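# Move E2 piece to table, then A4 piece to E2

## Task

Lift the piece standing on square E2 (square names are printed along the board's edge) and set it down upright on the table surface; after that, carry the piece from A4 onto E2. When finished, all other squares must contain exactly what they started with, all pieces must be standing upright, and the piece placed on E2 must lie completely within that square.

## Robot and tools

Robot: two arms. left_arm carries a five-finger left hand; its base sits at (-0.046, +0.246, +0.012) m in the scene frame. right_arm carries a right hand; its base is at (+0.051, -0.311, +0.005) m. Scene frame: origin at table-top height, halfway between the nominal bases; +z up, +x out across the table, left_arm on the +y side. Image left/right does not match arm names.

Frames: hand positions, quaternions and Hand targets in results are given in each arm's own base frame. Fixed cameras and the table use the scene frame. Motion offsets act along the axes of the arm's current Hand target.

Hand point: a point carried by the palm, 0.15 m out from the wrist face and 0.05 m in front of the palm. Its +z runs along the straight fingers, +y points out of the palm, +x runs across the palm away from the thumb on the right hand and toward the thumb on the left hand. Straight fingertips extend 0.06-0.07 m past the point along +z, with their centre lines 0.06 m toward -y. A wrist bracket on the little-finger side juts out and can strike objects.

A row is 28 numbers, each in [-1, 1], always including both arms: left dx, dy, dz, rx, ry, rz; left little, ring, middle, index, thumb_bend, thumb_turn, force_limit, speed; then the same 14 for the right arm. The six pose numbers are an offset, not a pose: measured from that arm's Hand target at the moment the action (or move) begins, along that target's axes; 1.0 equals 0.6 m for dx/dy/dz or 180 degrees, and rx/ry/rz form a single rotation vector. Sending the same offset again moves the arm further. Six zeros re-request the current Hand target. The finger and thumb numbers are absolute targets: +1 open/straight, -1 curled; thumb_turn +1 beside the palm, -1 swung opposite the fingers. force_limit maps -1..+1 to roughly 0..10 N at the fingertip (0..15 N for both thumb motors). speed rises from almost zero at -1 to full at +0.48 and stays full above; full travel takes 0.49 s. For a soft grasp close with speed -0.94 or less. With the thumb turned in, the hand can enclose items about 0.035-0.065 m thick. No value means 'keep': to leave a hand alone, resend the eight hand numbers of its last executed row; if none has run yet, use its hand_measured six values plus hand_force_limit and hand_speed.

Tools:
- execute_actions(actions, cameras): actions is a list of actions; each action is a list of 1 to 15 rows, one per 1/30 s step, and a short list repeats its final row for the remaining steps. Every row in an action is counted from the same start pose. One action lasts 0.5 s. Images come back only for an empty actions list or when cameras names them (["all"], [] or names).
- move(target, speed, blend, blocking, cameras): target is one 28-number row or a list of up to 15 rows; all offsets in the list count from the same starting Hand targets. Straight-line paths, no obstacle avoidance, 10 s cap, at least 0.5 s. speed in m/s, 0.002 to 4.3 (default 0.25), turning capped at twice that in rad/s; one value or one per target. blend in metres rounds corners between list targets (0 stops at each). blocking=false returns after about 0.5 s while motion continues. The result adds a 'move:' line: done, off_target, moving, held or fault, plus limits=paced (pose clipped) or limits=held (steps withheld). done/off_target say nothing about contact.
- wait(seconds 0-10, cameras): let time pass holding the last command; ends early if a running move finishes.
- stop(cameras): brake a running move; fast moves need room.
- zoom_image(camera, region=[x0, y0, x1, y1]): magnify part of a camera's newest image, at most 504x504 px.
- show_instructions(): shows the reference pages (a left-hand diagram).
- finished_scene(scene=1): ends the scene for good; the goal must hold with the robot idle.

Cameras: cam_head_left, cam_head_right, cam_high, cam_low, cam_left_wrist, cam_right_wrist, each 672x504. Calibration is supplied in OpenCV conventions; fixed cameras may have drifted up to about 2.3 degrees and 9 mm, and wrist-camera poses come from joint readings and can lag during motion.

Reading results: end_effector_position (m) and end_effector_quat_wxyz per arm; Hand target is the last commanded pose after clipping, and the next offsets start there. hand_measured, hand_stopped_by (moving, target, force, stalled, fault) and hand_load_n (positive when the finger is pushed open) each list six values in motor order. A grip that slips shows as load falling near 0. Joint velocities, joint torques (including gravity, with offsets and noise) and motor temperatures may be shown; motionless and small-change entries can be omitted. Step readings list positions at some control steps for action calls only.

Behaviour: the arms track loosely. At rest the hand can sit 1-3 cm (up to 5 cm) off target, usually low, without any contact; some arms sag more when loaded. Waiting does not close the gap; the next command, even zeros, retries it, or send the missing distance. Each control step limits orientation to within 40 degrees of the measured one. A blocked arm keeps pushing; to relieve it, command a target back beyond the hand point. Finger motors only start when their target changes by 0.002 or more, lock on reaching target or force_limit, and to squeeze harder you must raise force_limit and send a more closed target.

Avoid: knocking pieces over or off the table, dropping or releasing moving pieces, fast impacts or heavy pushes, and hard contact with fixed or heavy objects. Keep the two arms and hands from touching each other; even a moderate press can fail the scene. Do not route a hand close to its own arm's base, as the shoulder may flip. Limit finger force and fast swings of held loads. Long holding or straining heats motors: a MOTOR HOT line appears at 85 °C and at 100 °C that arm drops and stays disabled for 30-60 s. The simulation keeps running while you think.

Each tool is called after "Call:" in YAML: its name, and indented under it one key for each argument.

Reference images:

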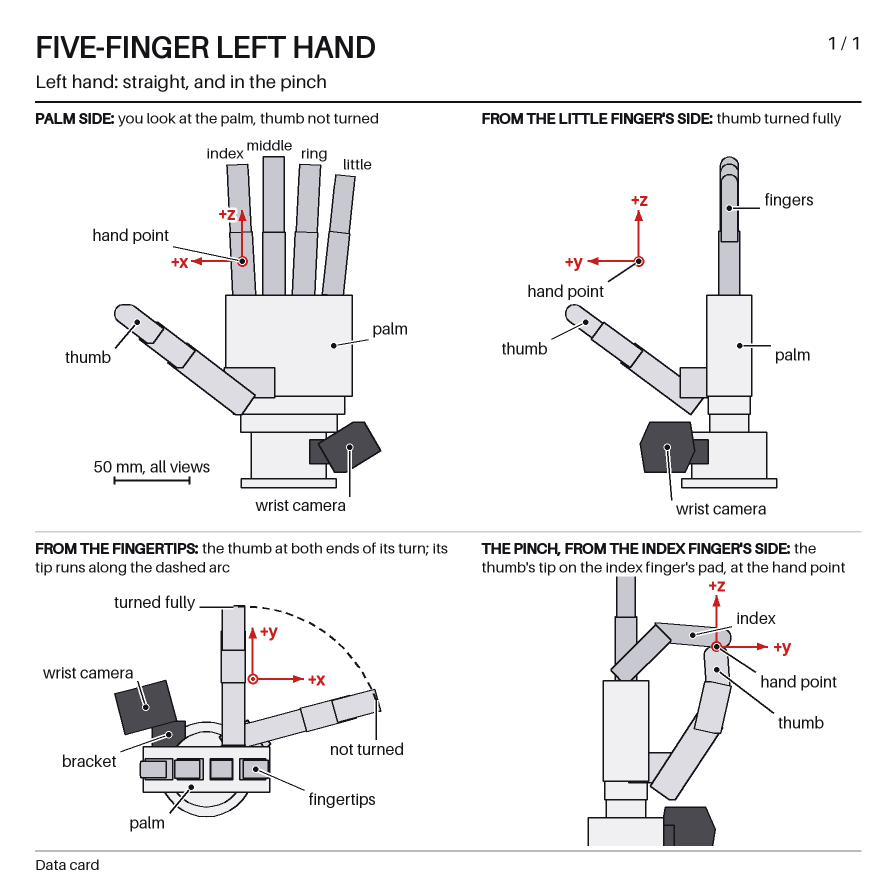

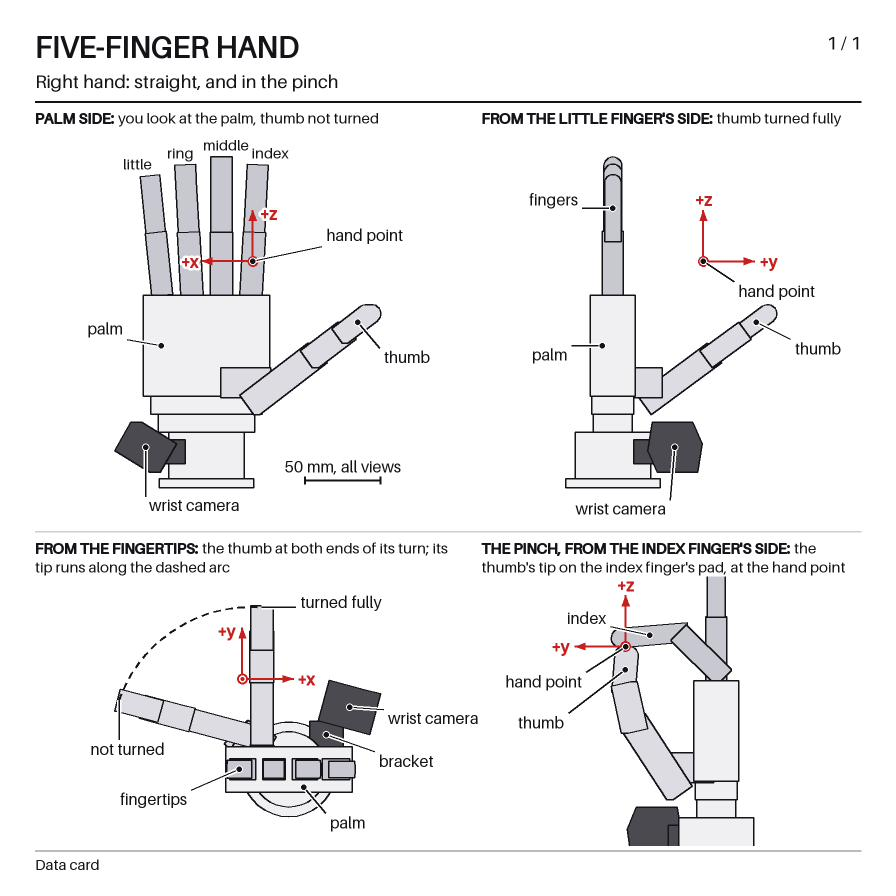

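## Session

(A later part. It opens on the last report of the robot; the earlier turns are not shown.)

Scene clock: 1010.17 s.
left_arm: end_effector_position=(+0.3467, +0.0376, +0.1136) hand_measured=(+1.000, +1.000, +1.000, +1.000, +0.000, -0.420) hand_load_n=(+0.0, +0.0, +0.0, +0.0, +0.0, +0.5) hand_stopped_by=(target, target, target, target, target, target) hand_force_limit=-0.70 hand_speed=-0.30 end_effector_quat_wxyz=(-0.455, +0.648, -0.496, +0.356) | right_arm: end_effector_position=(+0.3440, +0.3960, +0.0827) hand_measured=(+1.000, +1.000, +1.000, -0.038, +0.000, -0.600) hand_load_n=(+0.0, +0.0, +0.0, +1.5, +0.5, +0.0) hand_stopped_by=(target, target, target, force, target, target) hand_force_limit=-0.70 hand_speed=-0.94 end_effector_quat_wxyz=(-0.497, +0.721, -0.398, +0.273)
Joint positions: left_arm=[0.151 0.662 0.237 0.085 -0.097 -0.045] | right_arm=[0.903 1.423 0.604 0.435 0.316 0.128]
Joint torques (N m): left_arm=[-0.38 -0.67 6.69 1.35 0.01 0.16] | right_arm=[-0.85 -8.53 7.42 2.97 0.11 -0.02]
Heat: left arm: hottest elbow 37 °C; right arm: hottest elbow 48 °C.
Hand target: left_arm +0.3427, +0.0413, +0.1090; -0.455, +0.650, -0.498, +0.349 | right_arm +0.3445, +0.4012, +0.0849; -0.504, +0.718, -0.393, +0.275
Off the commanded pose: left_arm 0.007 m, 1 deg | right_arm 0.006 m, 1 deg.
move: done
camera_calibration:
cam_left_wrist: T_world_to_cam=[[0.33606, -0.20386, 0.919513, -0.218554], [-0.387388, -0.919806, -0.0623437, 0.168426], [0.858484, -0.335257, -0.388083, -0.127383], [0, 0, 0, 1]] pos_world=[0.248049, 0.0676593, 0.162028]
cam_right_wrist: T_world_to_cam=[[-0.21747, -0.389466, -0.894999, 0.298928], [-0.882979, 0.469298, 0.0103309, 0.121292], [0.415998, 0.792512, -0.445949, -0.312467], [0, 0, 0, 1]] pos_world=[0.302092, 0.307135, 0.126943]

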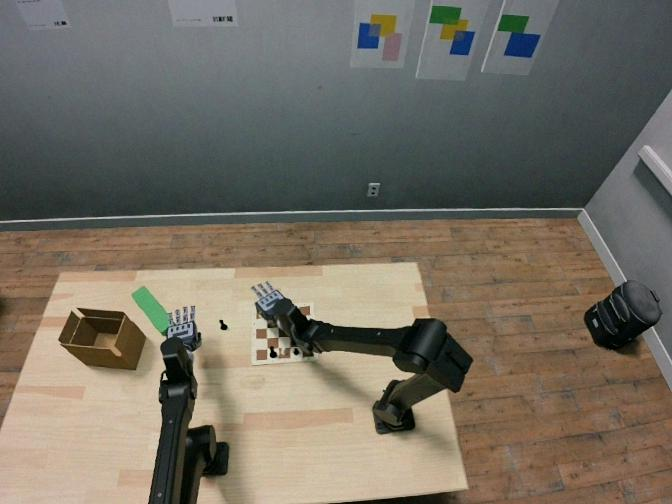

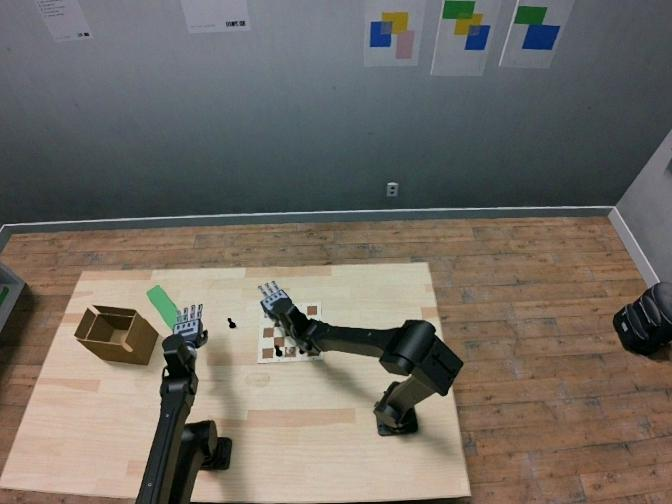

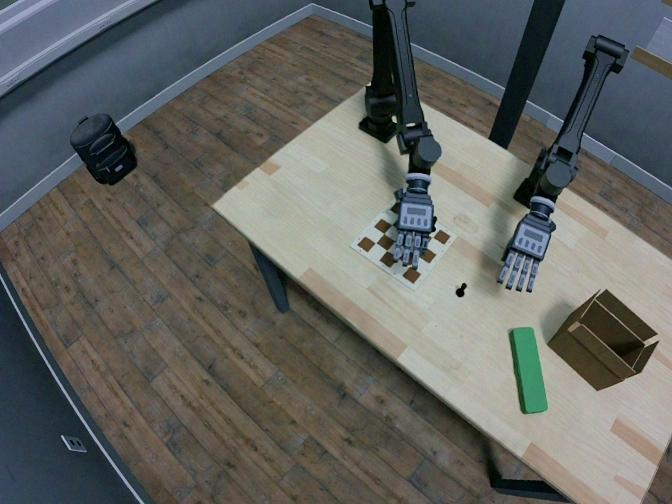

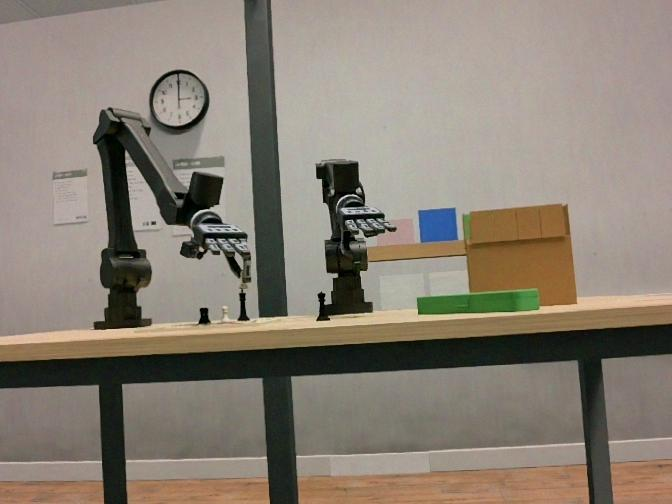

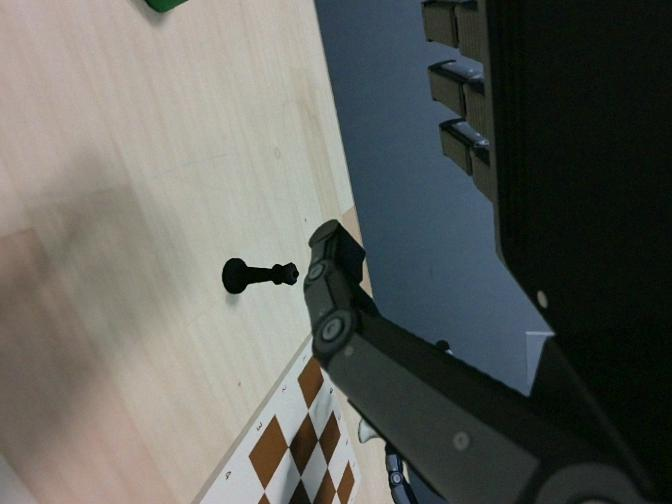

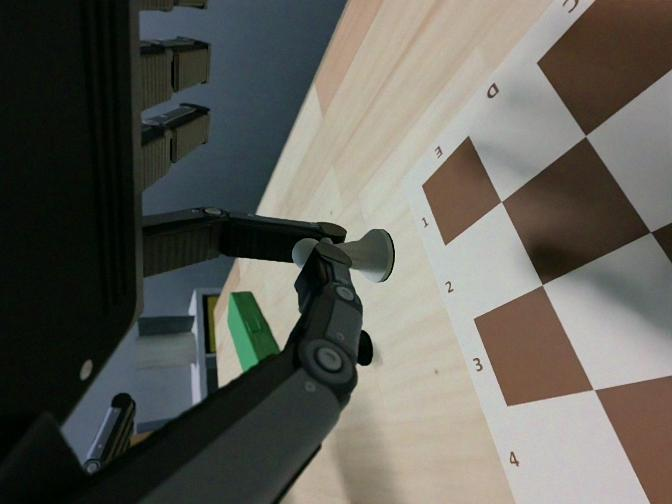

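Call:
zoom_image:
  camera: "cam_head_left"
  region: [240, 285, 300, 330]

Call:
zoom_image:
  camera: "cam_head_right"
  region: [245, 285, 305, 330]

Call:
zoom_image:
  camera: "cam_high"
  region: [370, 220, 450, 290]

Scaled by 8.400 from the camera's 672x504 image, which has a finer 960x720 frame.

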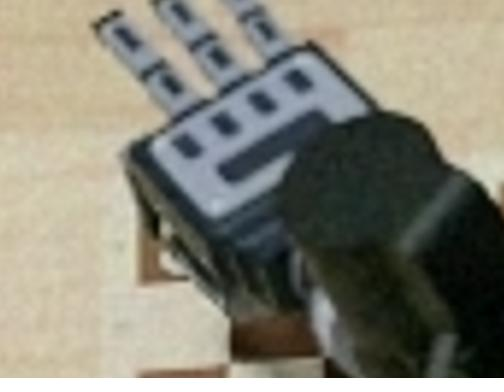

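Scaled by 8.400 from the camera's 672x504 image, which has a finer 960x720 frame.

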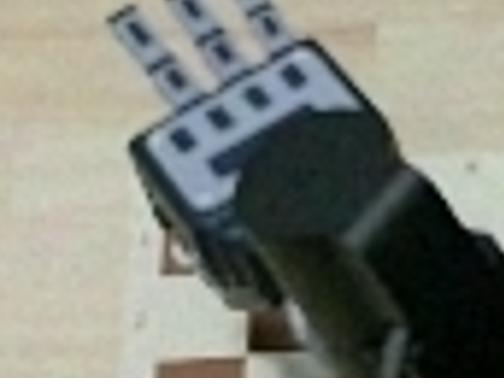

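Scaled by 6.300 from the camera's 672x504 image, which has a finer 960x720 frame.

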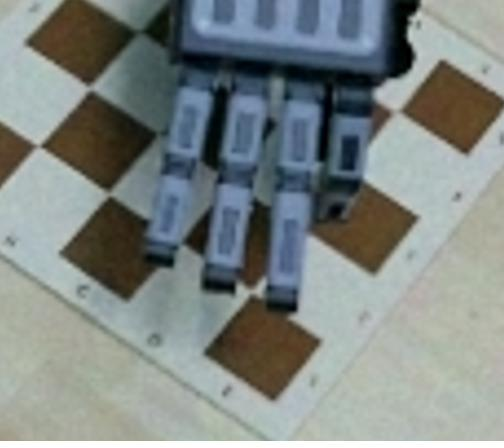

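Call:
move:
  target: [0,0,0,0,0,0,1,1,1,1,0,-0.42,-0.7,-0.3,-0.0168,0.0558,0.0318,0,0,0,1,1,1,-0.4,0.0,-0.6,-0.7,-0.94]
  speed: 0.07
  cameras: ["cam_head_left","cam_high","cam_low","cam_right_wrist"]

Call:
zoom_image:
  camera: "cam_right_wrist"
  region: [270, 130, 520, 380]

Call:
zoom_image:
  camera: "cam_low"
  region: [190, 240, 300, 350]

Call:
zoom_image:
  camera: "cam_high"
  region: [370, 220, 450, 290]

Scene clock: 1046.77 s.
left_arm: end_effector_position=(+0.3466, +0.0376, +0.1134) hand_measured=(+1.000, +1.000, +1.000, +1.000, +0.000, -0.420) hand_load_n=(+0.0, +0.0, +0.0, -0.5, +0.0, +0.0) hand_stopped_by=(target, target, target, target, target, target) hand_force_limit=-0.70 hand_speed=-0.30 end_effector_quat_wxyz=(-0.455, +0.648, -0.496, +0.356) | right_arm: end_effector_position=(+0.3456, +0.4096, +0.0453) hand_measured=(+1.000, +1.000, +1.000, -0.038, +0.000, -0.600) hand_load_n=(-0.5, +0.0, +0.0, +1.5, +0.0, +0.0) hand_stopped_by=(target, target, target, force, target, target) hand_force_limit=-0.70 hand_speed=-0.94 end_effector_quat_wxyz=(-0.497, +0.722, -0.395, +0.275)
Joint positions: left_arm=[0.151 0.662 0.237 0.085 -0.097 -0.045] | right_arm=[0.922 1.557 0.604 0.569 0.333 0.128]
Joint torques (N m): left_arm=[-0.38 -0.73 6.65 1.35 0 0.13] | right_arm=[-0.38 -9.88 6.54 2.89 0.25 0.08]
Heat: left arm: hottest elbow 40 °C; right arm: hottest elbow 46 °C.
Hand target: left_arm +0.3426, +0.0413, +0.1087; -0.455, +0.651, -0.498, +0.349 | right_arm +0.3445, +0.4133, +0.0469; -0.504, +0.718, -0.393, +0.275
Off the commanded pose: left_arm 0.007 m, 1 deg | right_arm 0.004 m, 1 deg.
move: done
camera_calibration:
cam_right_wrist: T_world_to_cam=[[-0.21192, -0.394232, -0.894243, 0.271055], [-0.884816, 0.465921, 0.00428131, 0.11898], [0.414959, 0.792148, -0.447561, -0.339962], [0, 0, 0, 1]] pos_world=[0.303788, 0.320724, 0.089726]
Images, in order (width x height): cam_head_left 672x504, cam_high 672x504, cam_low 672x504, cam_right_wrist 672x504.

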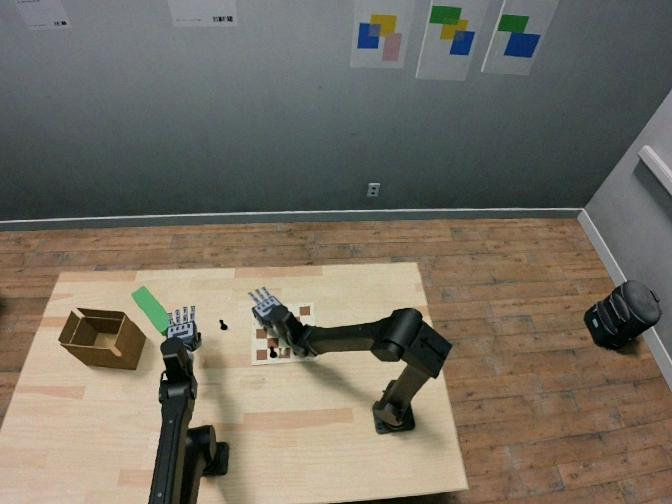

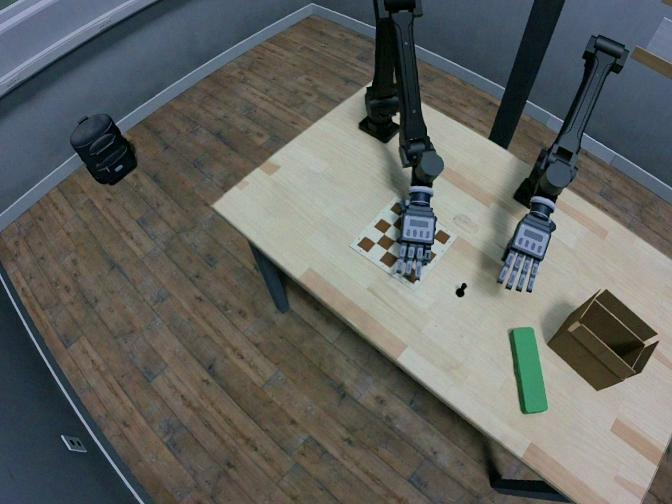

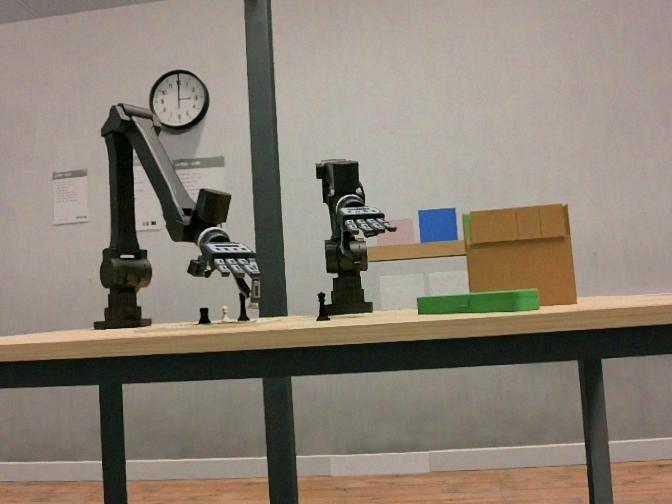

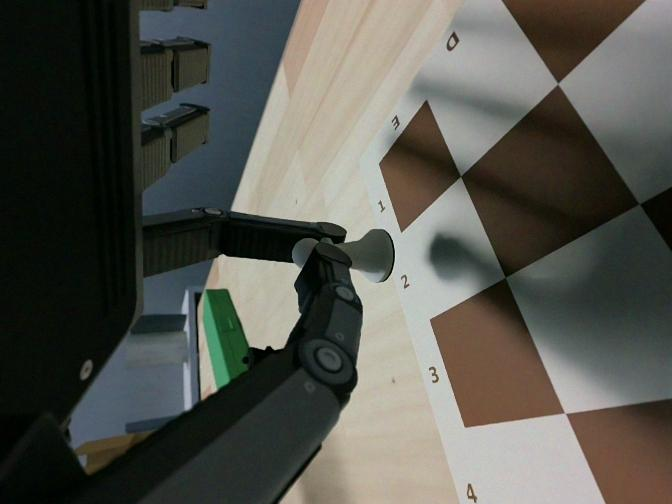

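Scaled by 2.016 from the camera's 672x504 image, which has a finer 960x720 frame.

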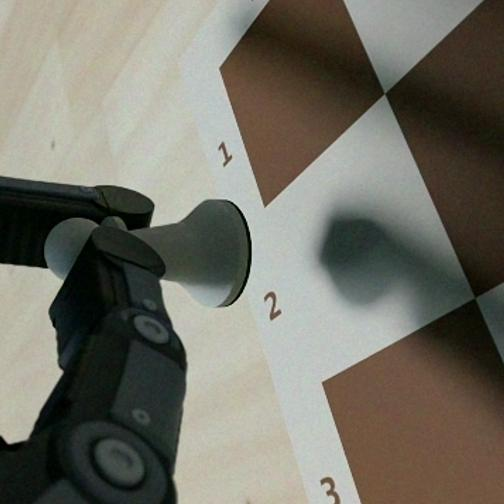

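Scaled by 4.582 from the camera's 672x504 image, which has a finer 960x720 frame.

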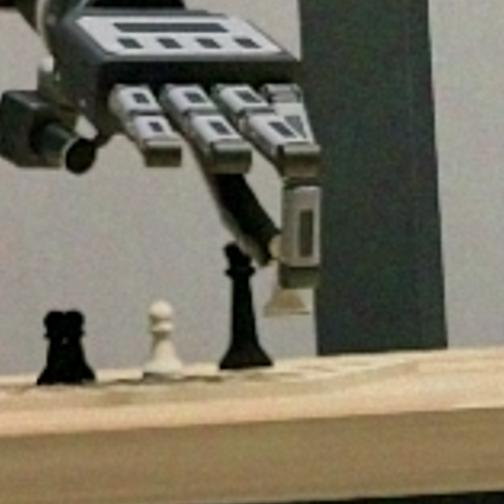

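Scaled by 6.300 from the camera's 672x504 image, which has a finer 960x720 frame.

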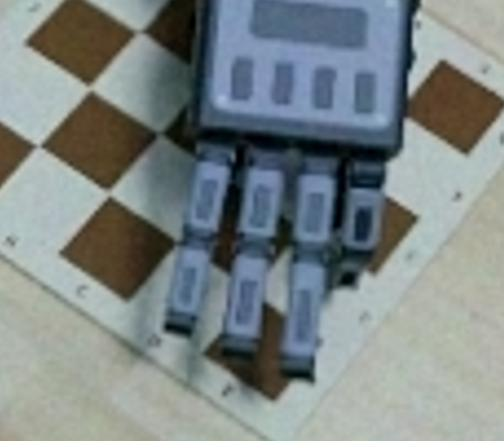

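Call:
move:
  target: [0,0,0,0,0,0,1,1,1,1,0,-0.42,-0.7,-0.3,0.016,0.0387,0.002,0,0,0,1,1,1,-0.4,0.0,-0.6,-0.7,-0.94]
  speed: 0.05
  cameras: ["cam_low","cam_right_wrist"]

Call:
zoom_image:
  camera: "cam_right_wrist"
  region: [270, 130, 520, 380]

Call:
zoom_image:
  camera: "cam_low"
  region: [190, 240, 300, 350]

Scene clock: 1070.27 s.
left_arm: end_effector_position=(+0.3466, +0.0376, +0.1134) hand_measured=(+1.000, +1.000, +1.000, +1.000, +0.000, -0.420) hand_load_n=(+0.0, +0.0, -0.5, +0.0, +0.0, +0.0) hand_stopped_by=(target, target, target, target, target, target) hand_force_limit=-0.70 hand_speed=-0.30 end_effector_quat_wxyz=(-0.455, +0.648, -0.496, +0.356) | right_arm: end_effector_position=(+0.3415, +0.4039, +0.0261) hand_measured=(+1.000, +1.000, +1.000, -0.038, +0.000, -0.600) hand_load_n=(+0.0, +0.0, -0.5, +1.5, +0.0, +0.0) hand_stopped_by=(target, target, target, force, target, target) hand_force_limit=-0.70 hand_speed=-0.94 end_effector_quat_wxyz=(-0.502, +0.721, -0.394, +0.272)
Joint positions: left_arm=[0.151 0.662 0.237 0.085 -0.097 -0.045] | right_arm=[0.917 1.607 0.569 0.661 0.322 0.128]
Joint torques (N m): left_arm=[-0.38 -0.73 6.65 1.37 0 0.13] | right_arm=[-2.37 -9.99 5.53 2.86 0 -0.01]
Heat: left arm: hottest elbow 41 °C; right arm: hottest elbow 45 °C.
Hand target: left_arm +0.3426, +0.0413, +0.1087; -0.455, +0.651, -0.498, +0.349 | right_arm +0.3439, +0.4015, +0.0247; -0.504, +0.718, -0.393, +0.275
Off the commanded pose: left_arm 0.007 m, 1 deg | right_arm 0.004 m, 0 deg.
move: done
camera_calibration:
cam_right_wrist: T_world_to_cam=[[-0.208064, -0.387238, -0.898196, 0.246679], [-0.887602, 0.460556, 0.00705067, 0.121153], [0.41094, 0.798708, -0.439539, -0.343852], [0, 0, 0, 1]] pos_world=[0.300163, 0.314363, 0.0695754]
Images, in order (width x height): cam_low 672x504, cam_right_wrist 672x504.

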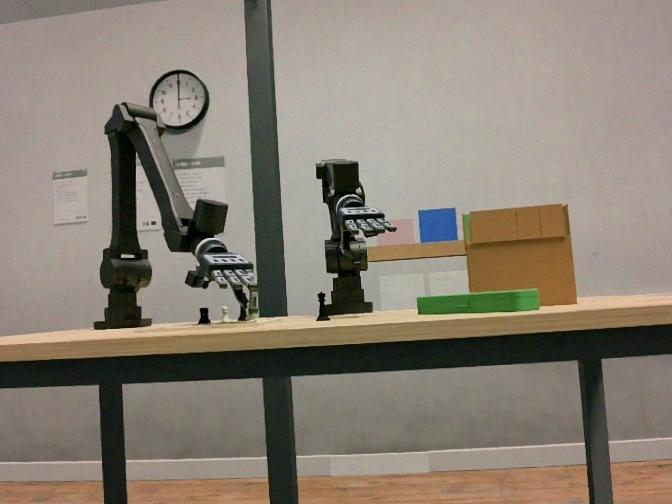

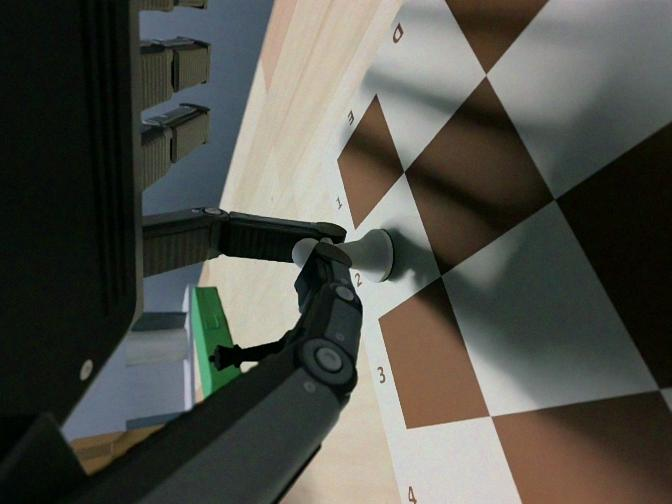

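Scaled by 2.016 from the camera's 672x504 image, which has a finer 960x720 frame.

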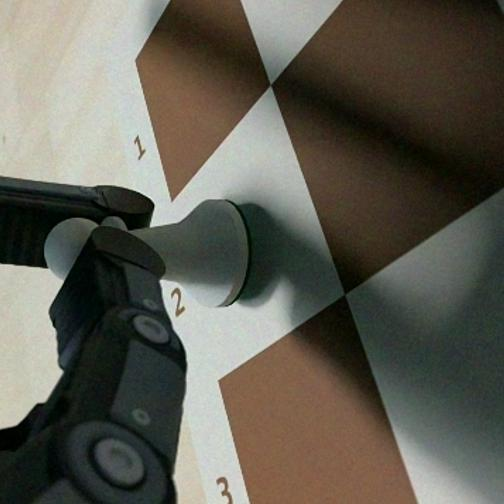

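Scaled by 4.582 from the camera's 672x504 image, which has a finer 960x720 frame.

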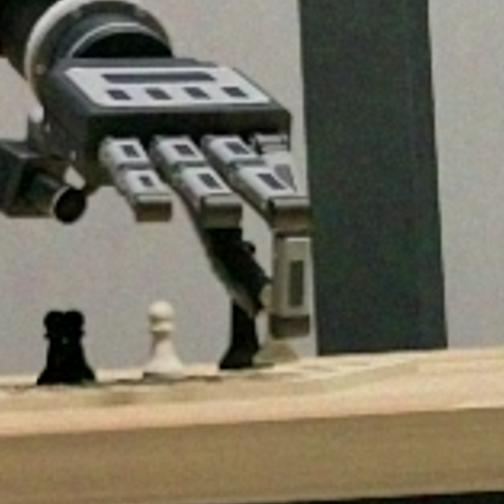

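Call:
move:
  target: [0,0,0,0,0,0,1,1,1,1,0,-0.42,-0.7,-0.3,0,0.0072,0.0026,0,0,0,1,1,1,-0.4,0.0,-0.6,-0.7,-0.94]
  speed: 0.03
  cameras: ["cam_low","cam_right_wrist"]

Call:
zoom_image:
  camera: "cam_right_wrist"
  region: [270, 130, 520, 380]

Call:
zoom_image:
  camera: "cam_low"
  region: [220, 280, 290, 350]

Scene clock: 1085.47 s.
left_arm: end_effector_position=(+0.3466, +0.0376, +0.1134) hand_measured=(+1.000, +1.000, +1.000, +1.000, +0.000, -0.420) hand_load_n=(+0.0, +0.0, +0.0, +0.0, +0.0, +0.0) hand_stopped_by=(target, target, target, target, target, target) hand_force_limit=-0.70 hand_speed=-0.30 end_effector_quat_wxyz=(-0.455, +0.648, -0.496, +0.356) | right_arm: end_effector_position=(+0.3422, +0.4049, +0.0237) hand_measured=(+1.000, +1.000, +1.000, -0.038, +0.000, -0.600) hand_load_n=(+0.0, +0.0, +0.0, +1.5, +0.0, +0.0) hand_stopped_by=(target, target, target, force, target, target) hand_force_limit=-0.70 hand_speed=-0.94 end_effector_quat_wxyz=(-0.503, +0.719, -0.394, +0.272)
Joint positions: left_arm=[0.151 0.662 0.237 0.085 -0.097 -0.045] | right_arm=[0.917 1.619 0.569 0.679 0.322 0.128]
Joint torques (N m): left_arm=[-0.38 -0.62 6.65 1.39 0.02 0.13] | right_arm=[-3.02 -9.76 5.16 2.91 -0.01 -0.07]
Heat: left arm: hottest elbow 41 °C; right arm: hottest elbow 44 °C.
Hand target: left_arm +0.3426, +0.0413, +0.1087; -0.455, +0.651, -0.498, +0.349 | right_arm +0.3439, +0.4015, +0.0200; -0.504, +0.718, -0.393, +0.275
Off the commanded pose: left_arm 0.007 m, 1 deg | right_arm 0.005 m, 0 deg.
move: done
camera_calibration:
cam_right_wrist: T_world_to_cam=[[-0.205496, -0.383997, -0.900177, 0.242964], [-0.887623, 0.460529, 0.00617808, 0.121413], [0.412185, 0.800287, -0.435481, -0.347117], [0, 0, 0, 1]] pos_world=[0.300773, 0.315176, 0.0667973]
Images, in order (width x height): cam_low 672x504, cam_right_wrist 672x504.

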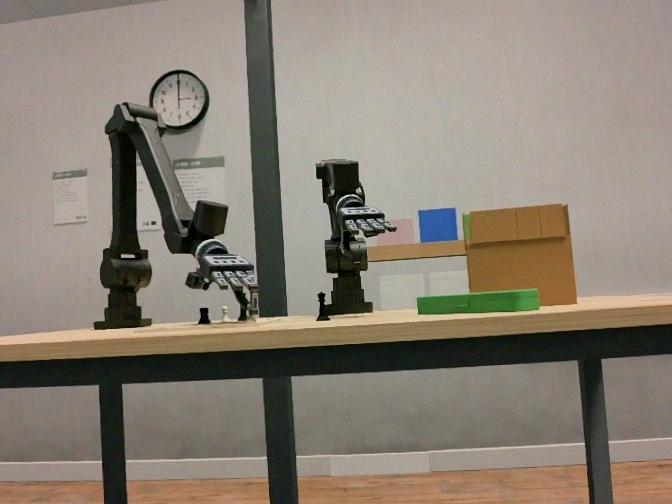

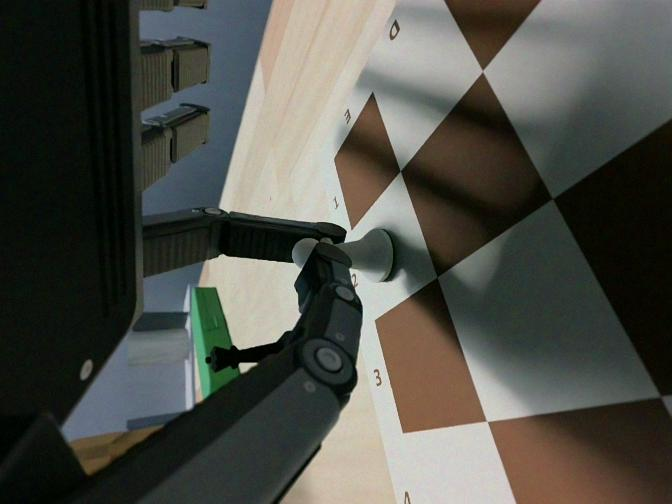

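Scaled by 2.016 from the camera's 672x504 image, which has a finer 960x720 frame.

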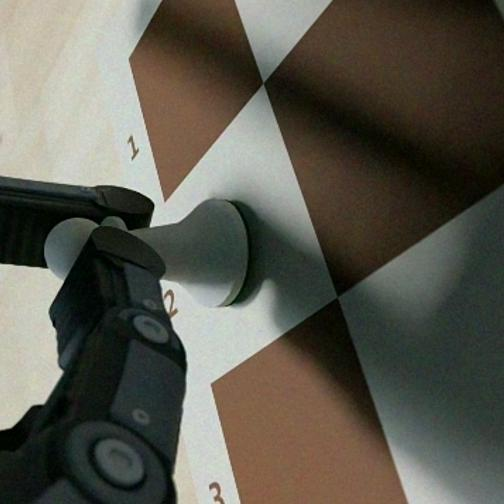

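Scaled by 7.200 from the camera's 672x504 image, which has a finer 960x720 frame.

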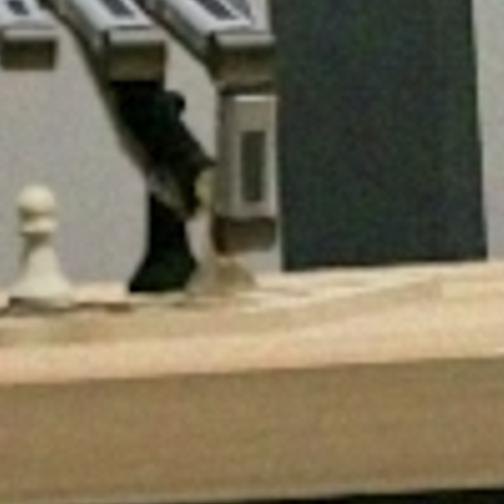

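Call:
move:
  target:
    - [0,0,0,0,0,0,1,1,1,1,0,-0.42,-0.7,-0.3,0,0.0039,0.0014,0,0,0,1,1,1,-0.4,0.0,-0.6,-0.7,-0.94]
    - [0,0,0,0,0,0,1,1,1,1,0,-0.42,-0.7,-0.3,0,0.0039,0.0014,0,0,0,1,1,1,0.7,0.0,-0.6,-0.7,-0.5]
  speed: 0.03
  cameras: ["cam_low","cam_right_wrist"]

Call:
zoom_image:
  camera: "cam_right_wrist"
  region: [270, 130, 520, 380]

Call:
zoom_image:
  camera: "cam_low"
  region: [220, 280, 290, 350]

Scene clock: 1096.23 s.
left_arm: end_effector_position=(+0.3466, +0.0376, +0.1134) hand_measured=(+1.000, +1.000, +1.000, +1.000, +0.000, -0.420) hand_load_n=(+0.0, +0.0, +0.0, +0.0, +0.0, +0.0) hand_stopped_by=(target, target, target, target, target, target) hand_force_limit=-0.70 hand_speed=-0.30 end_effector_quat_wxyz=(-0.455, +0.648, -0.496, +0.356) | right_arm: end_effector_position=(+0.3426, +0.4055, +0.0222) hand_measured=(+1.000, +1.000, +1.000, +0.700, +0.000, -0.600) hand_load_n=(+0.0, +0.0, +0.0, +0.0, +0.0, +0.0) hand_stopped_by=(target, target, target, target, target, target) hand_force_limit=-0.70 hand_speed=-0.50 end_effector_quat_wxyz=(-0.505, +0.719, -0.394, +0.272)
Joint positions: left_arm=[0.151 0.662 0.237 0.085 -0.097 -0.045] | right_arm=[0.917 1.627 0.569 0.689 0.321 0.128]
Joint torques (N m): left_arm=[-0.21 -0.73 6.63 1.36 0.01 0.12] | right_arm=[-2.02 -10.11 5.33 2.88 0.04 -0.03]
Heat: left arm: hottest elbow 41 °C; right arm: hottest elbow 44 °C.
Hand target: left_arm +0.3426, +0.0413, +0.1087; -0.455, +0.651, -0.498, +0.349 | right_arm +0.3439, +0.4016, +0.0176; -0.504, +0.718, -0.393, +0.275
Off the commanded pose: left_arm 0.007 m, 1 deg | right_arm 0.006 m, 0 deg.
move: done
camera_calibration:
cam_right_wrist: T_world_to_cam=[[-0.204032, -0.382071, -0.901328, 0.240659], [-0.887813, 0.460166, 0.00590938, 0.121737], [0.412503, 0.801417, -0.433096, -0.349075], [0, 0, 0, 1]] pos_world=[0.301176, 0.315684, 0.0650106]
Images, in order (width x height): cam_low 672x504, cam_right_wrist 672x504.

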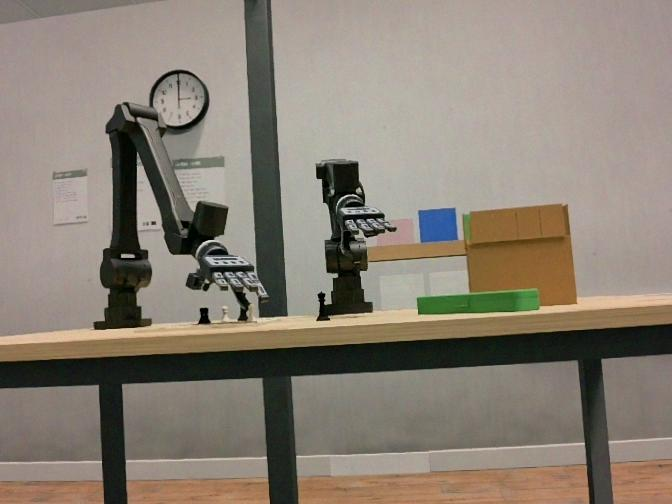

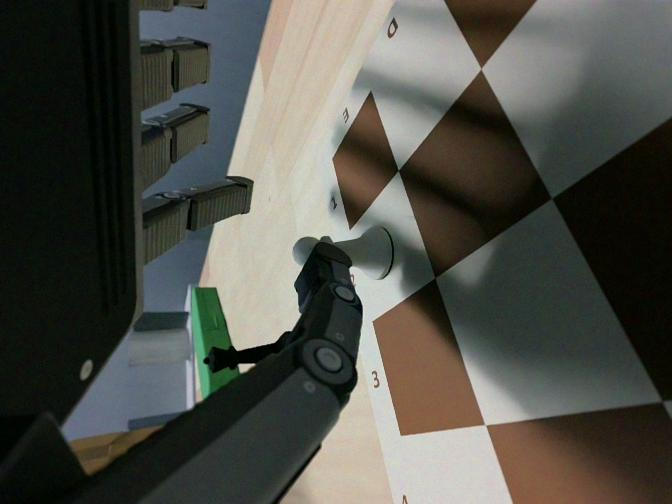

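Scaled by 2.016 from the camera's 672x504 image, which has a finer 960x720 frame.

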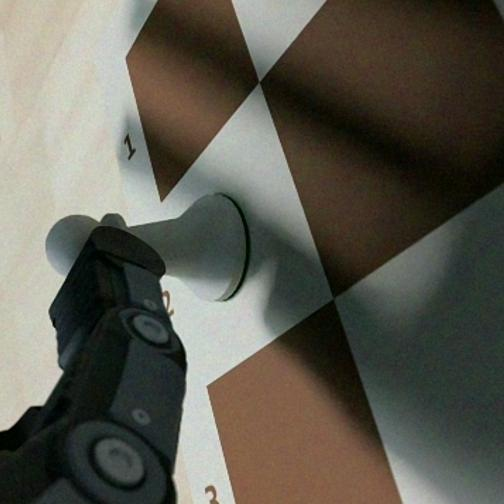

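Scaled by 7.200 from the camera's 672x504 image, which has a finer 960x720 frame.

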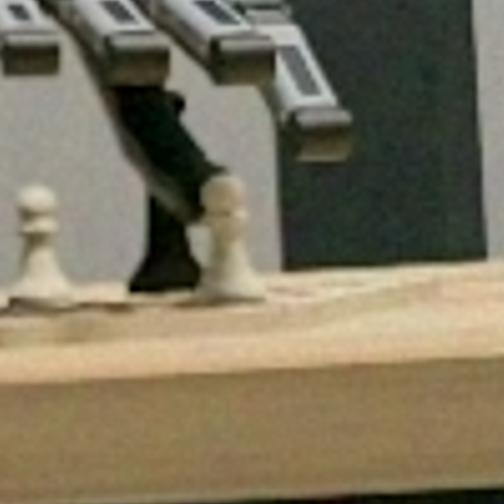

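Call:
move:
  target:
    - [0,0,0,0,0,0,1,1,1,1,0,-0.42,-0.7,-0.3,0,0,0,0,0,0,1,1,1,1,0.0,-0.6,-0.7,-0.3]
    - [0,0,0,0,0,0,1,1,1,1,0,-0.42,-0.7,-0.3,0,0.0082,-0.0325,0,0,0,1,1,1,1,0.0,-0.6,-0.7,-0.3]
    - [0,0,0,0,0,0,1,1,1,1,0,-0.42,-0.7,-0.3,0,-0.1172,-0.0782,0,0,0,1,1,1,1,0.0,-0.6,-0.7,-0.3]
  speed: [0.04,0.04,0.08]
  cameras: ["all"]

Call:
zoom_image:
  camera: "cam_low"
  region: [190, 240, 350, 350]

Call:
zoom_image:
  camera: "cam_right_wrist"
  region: [270, 130, 520, 380]

Scene clock: 1108.93 s.
left_arm: end_effector_position=(+0.3466, +0.0376, +0.1134) hand_measured=(+1.000, +1.000, +1.000, +1.000, +0.000, -0.420) hand_load_n=(+0.0, -0.5, -0.5, +0.0, +0.0, +0.0) hand_stopped_by=(target, target, target, target, target, target) hand_force_limit=-0.70 hand_speed=-0.30 end_effector_quat_wxyz=(-0.455, +0.648, -0.496, +0.356) | right_arm: end_effector_position=(+0.3186, +0.3746, +0.0799) hand_measured=(+1.000, +1.000, +1.000, +1.000, +0.000, -0.600) hand_load_n=(+0.0, +0.0, +0.0, +0.0, +0.0, +0.0) hand_stopped_by=(target, target, target, target, target, target) hand_force_limit=-0.70 hand_speed=-0.30 end_effector_quat_wxyz=(-0.490, +0.727, -0.396, +0.274)
Joint positions: left_arm=[0.151 0.662 0.237 0.085 -0.097 -0.045] | right_arm=[0.923 1.341 0.529 0.41 0.334 0.128]
Joint torques (N m): left_arm=[-0.26 -0.79 6.64 1.35 0.01 0.14] | right_arm=[-0.91 -8.23 11.04 1.44 0.2 0]
Heat: left arm: hottest elbow 42 °C; right arm: hottest elbow 44 °C.
Hand target: left_arm +0.3426, +0.0413, +0.1087; -0.455, +0.651, -0.498, +0.349 | right_arm +0.3270, +0.3906, +0.0997; -0.504, +0.718, -0.393, +0.275
Off the commanded pose: left_arm 0.007 m, 1 deg | right_arm 0.027 m, 2 deg.
move: off_target (right_arm)
camera_calibration:
cam_left_wrist: T_world_to_cam=[[0.336494, -0.204161, 0.919288, -0.218385], [-0.387557, -0.919732, -0.0623995, 0.16842], [0.858237, -0.335279, -0.388609, -0.127227], [0, 0, 0, 1]] pos_world=[0.247949, 0.067659, 0.161827]
cam_right_wrist: T_world_to_cam=[[-0.221359, -0.407505, -0.885968, 0.289845], [-0.884824, 0.465876, 0.00679162, 0.111135], [0.409984, 0.785429, -0.463696, -0.280142], [0, 0, 0, 1]] pos_world=[0.277349, 0.28637, 0.126138]

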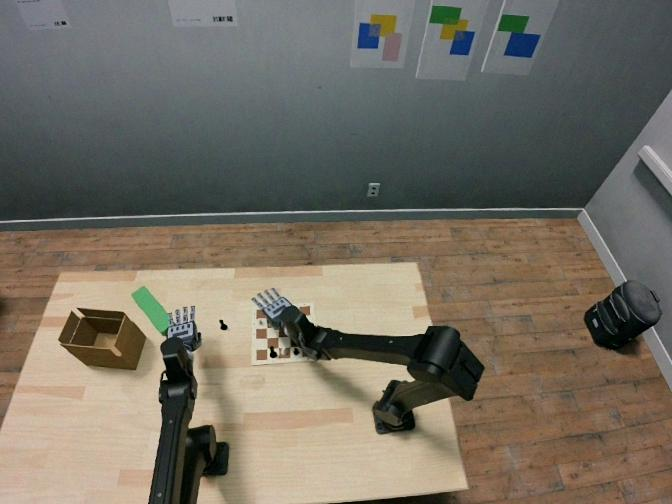

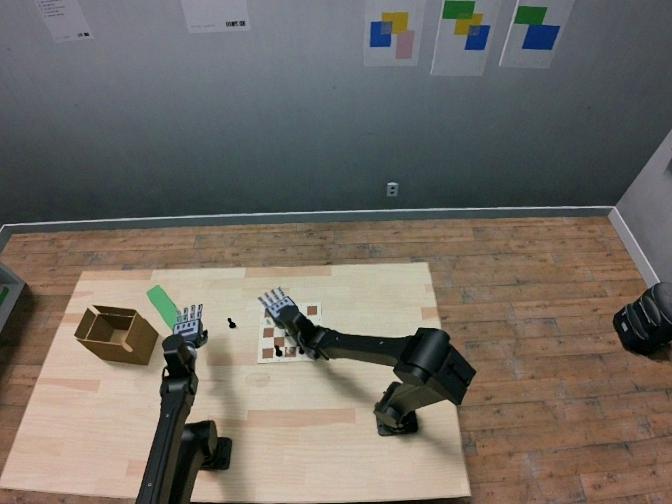

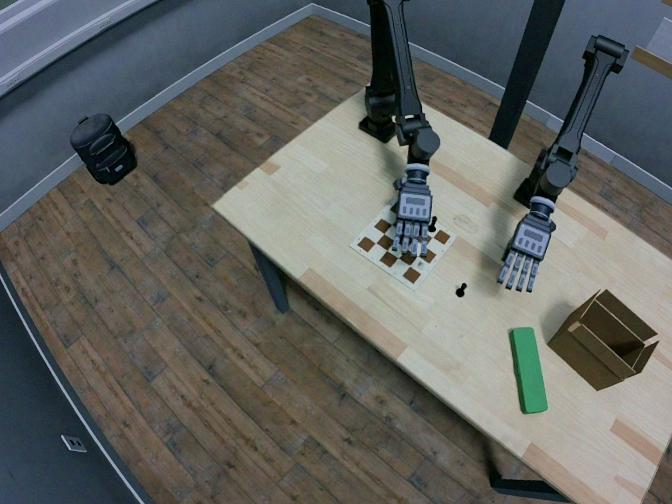

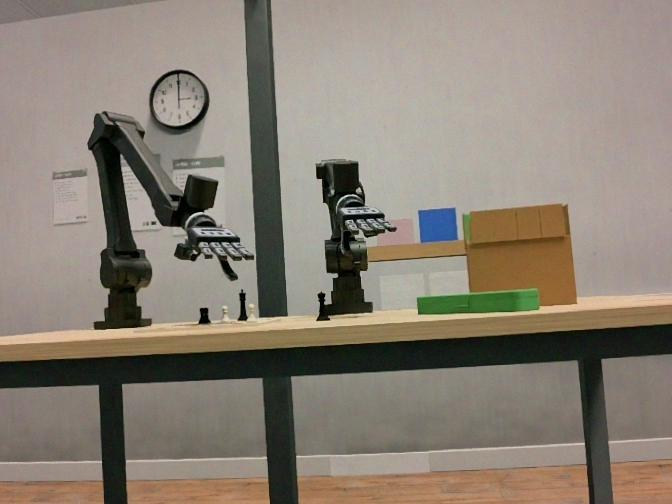

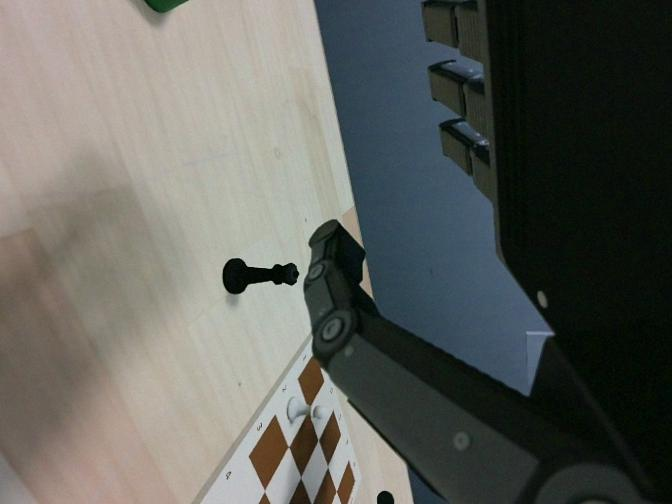

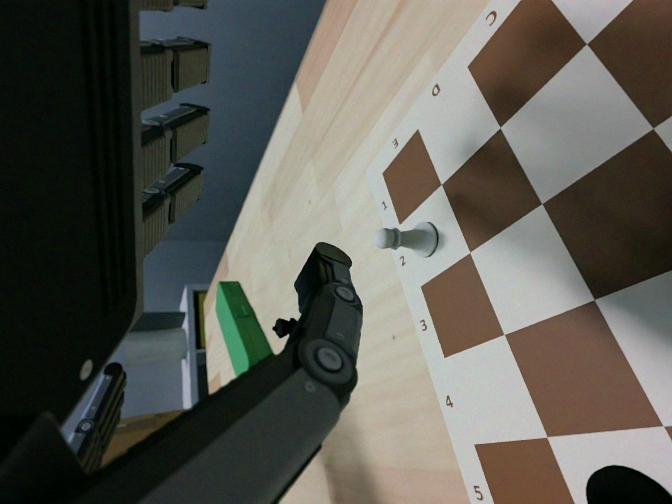

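Scaled by 3.150 from the camera's 672x504 image, which has a finer 960x720 frame.

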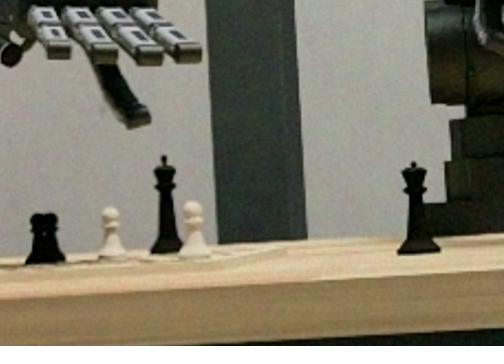

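Scaled by 2.016 from the camera's 672x504 image, which has a finer 960x720 frame.

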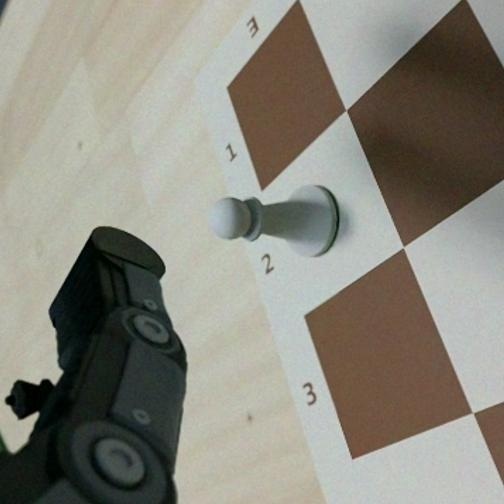

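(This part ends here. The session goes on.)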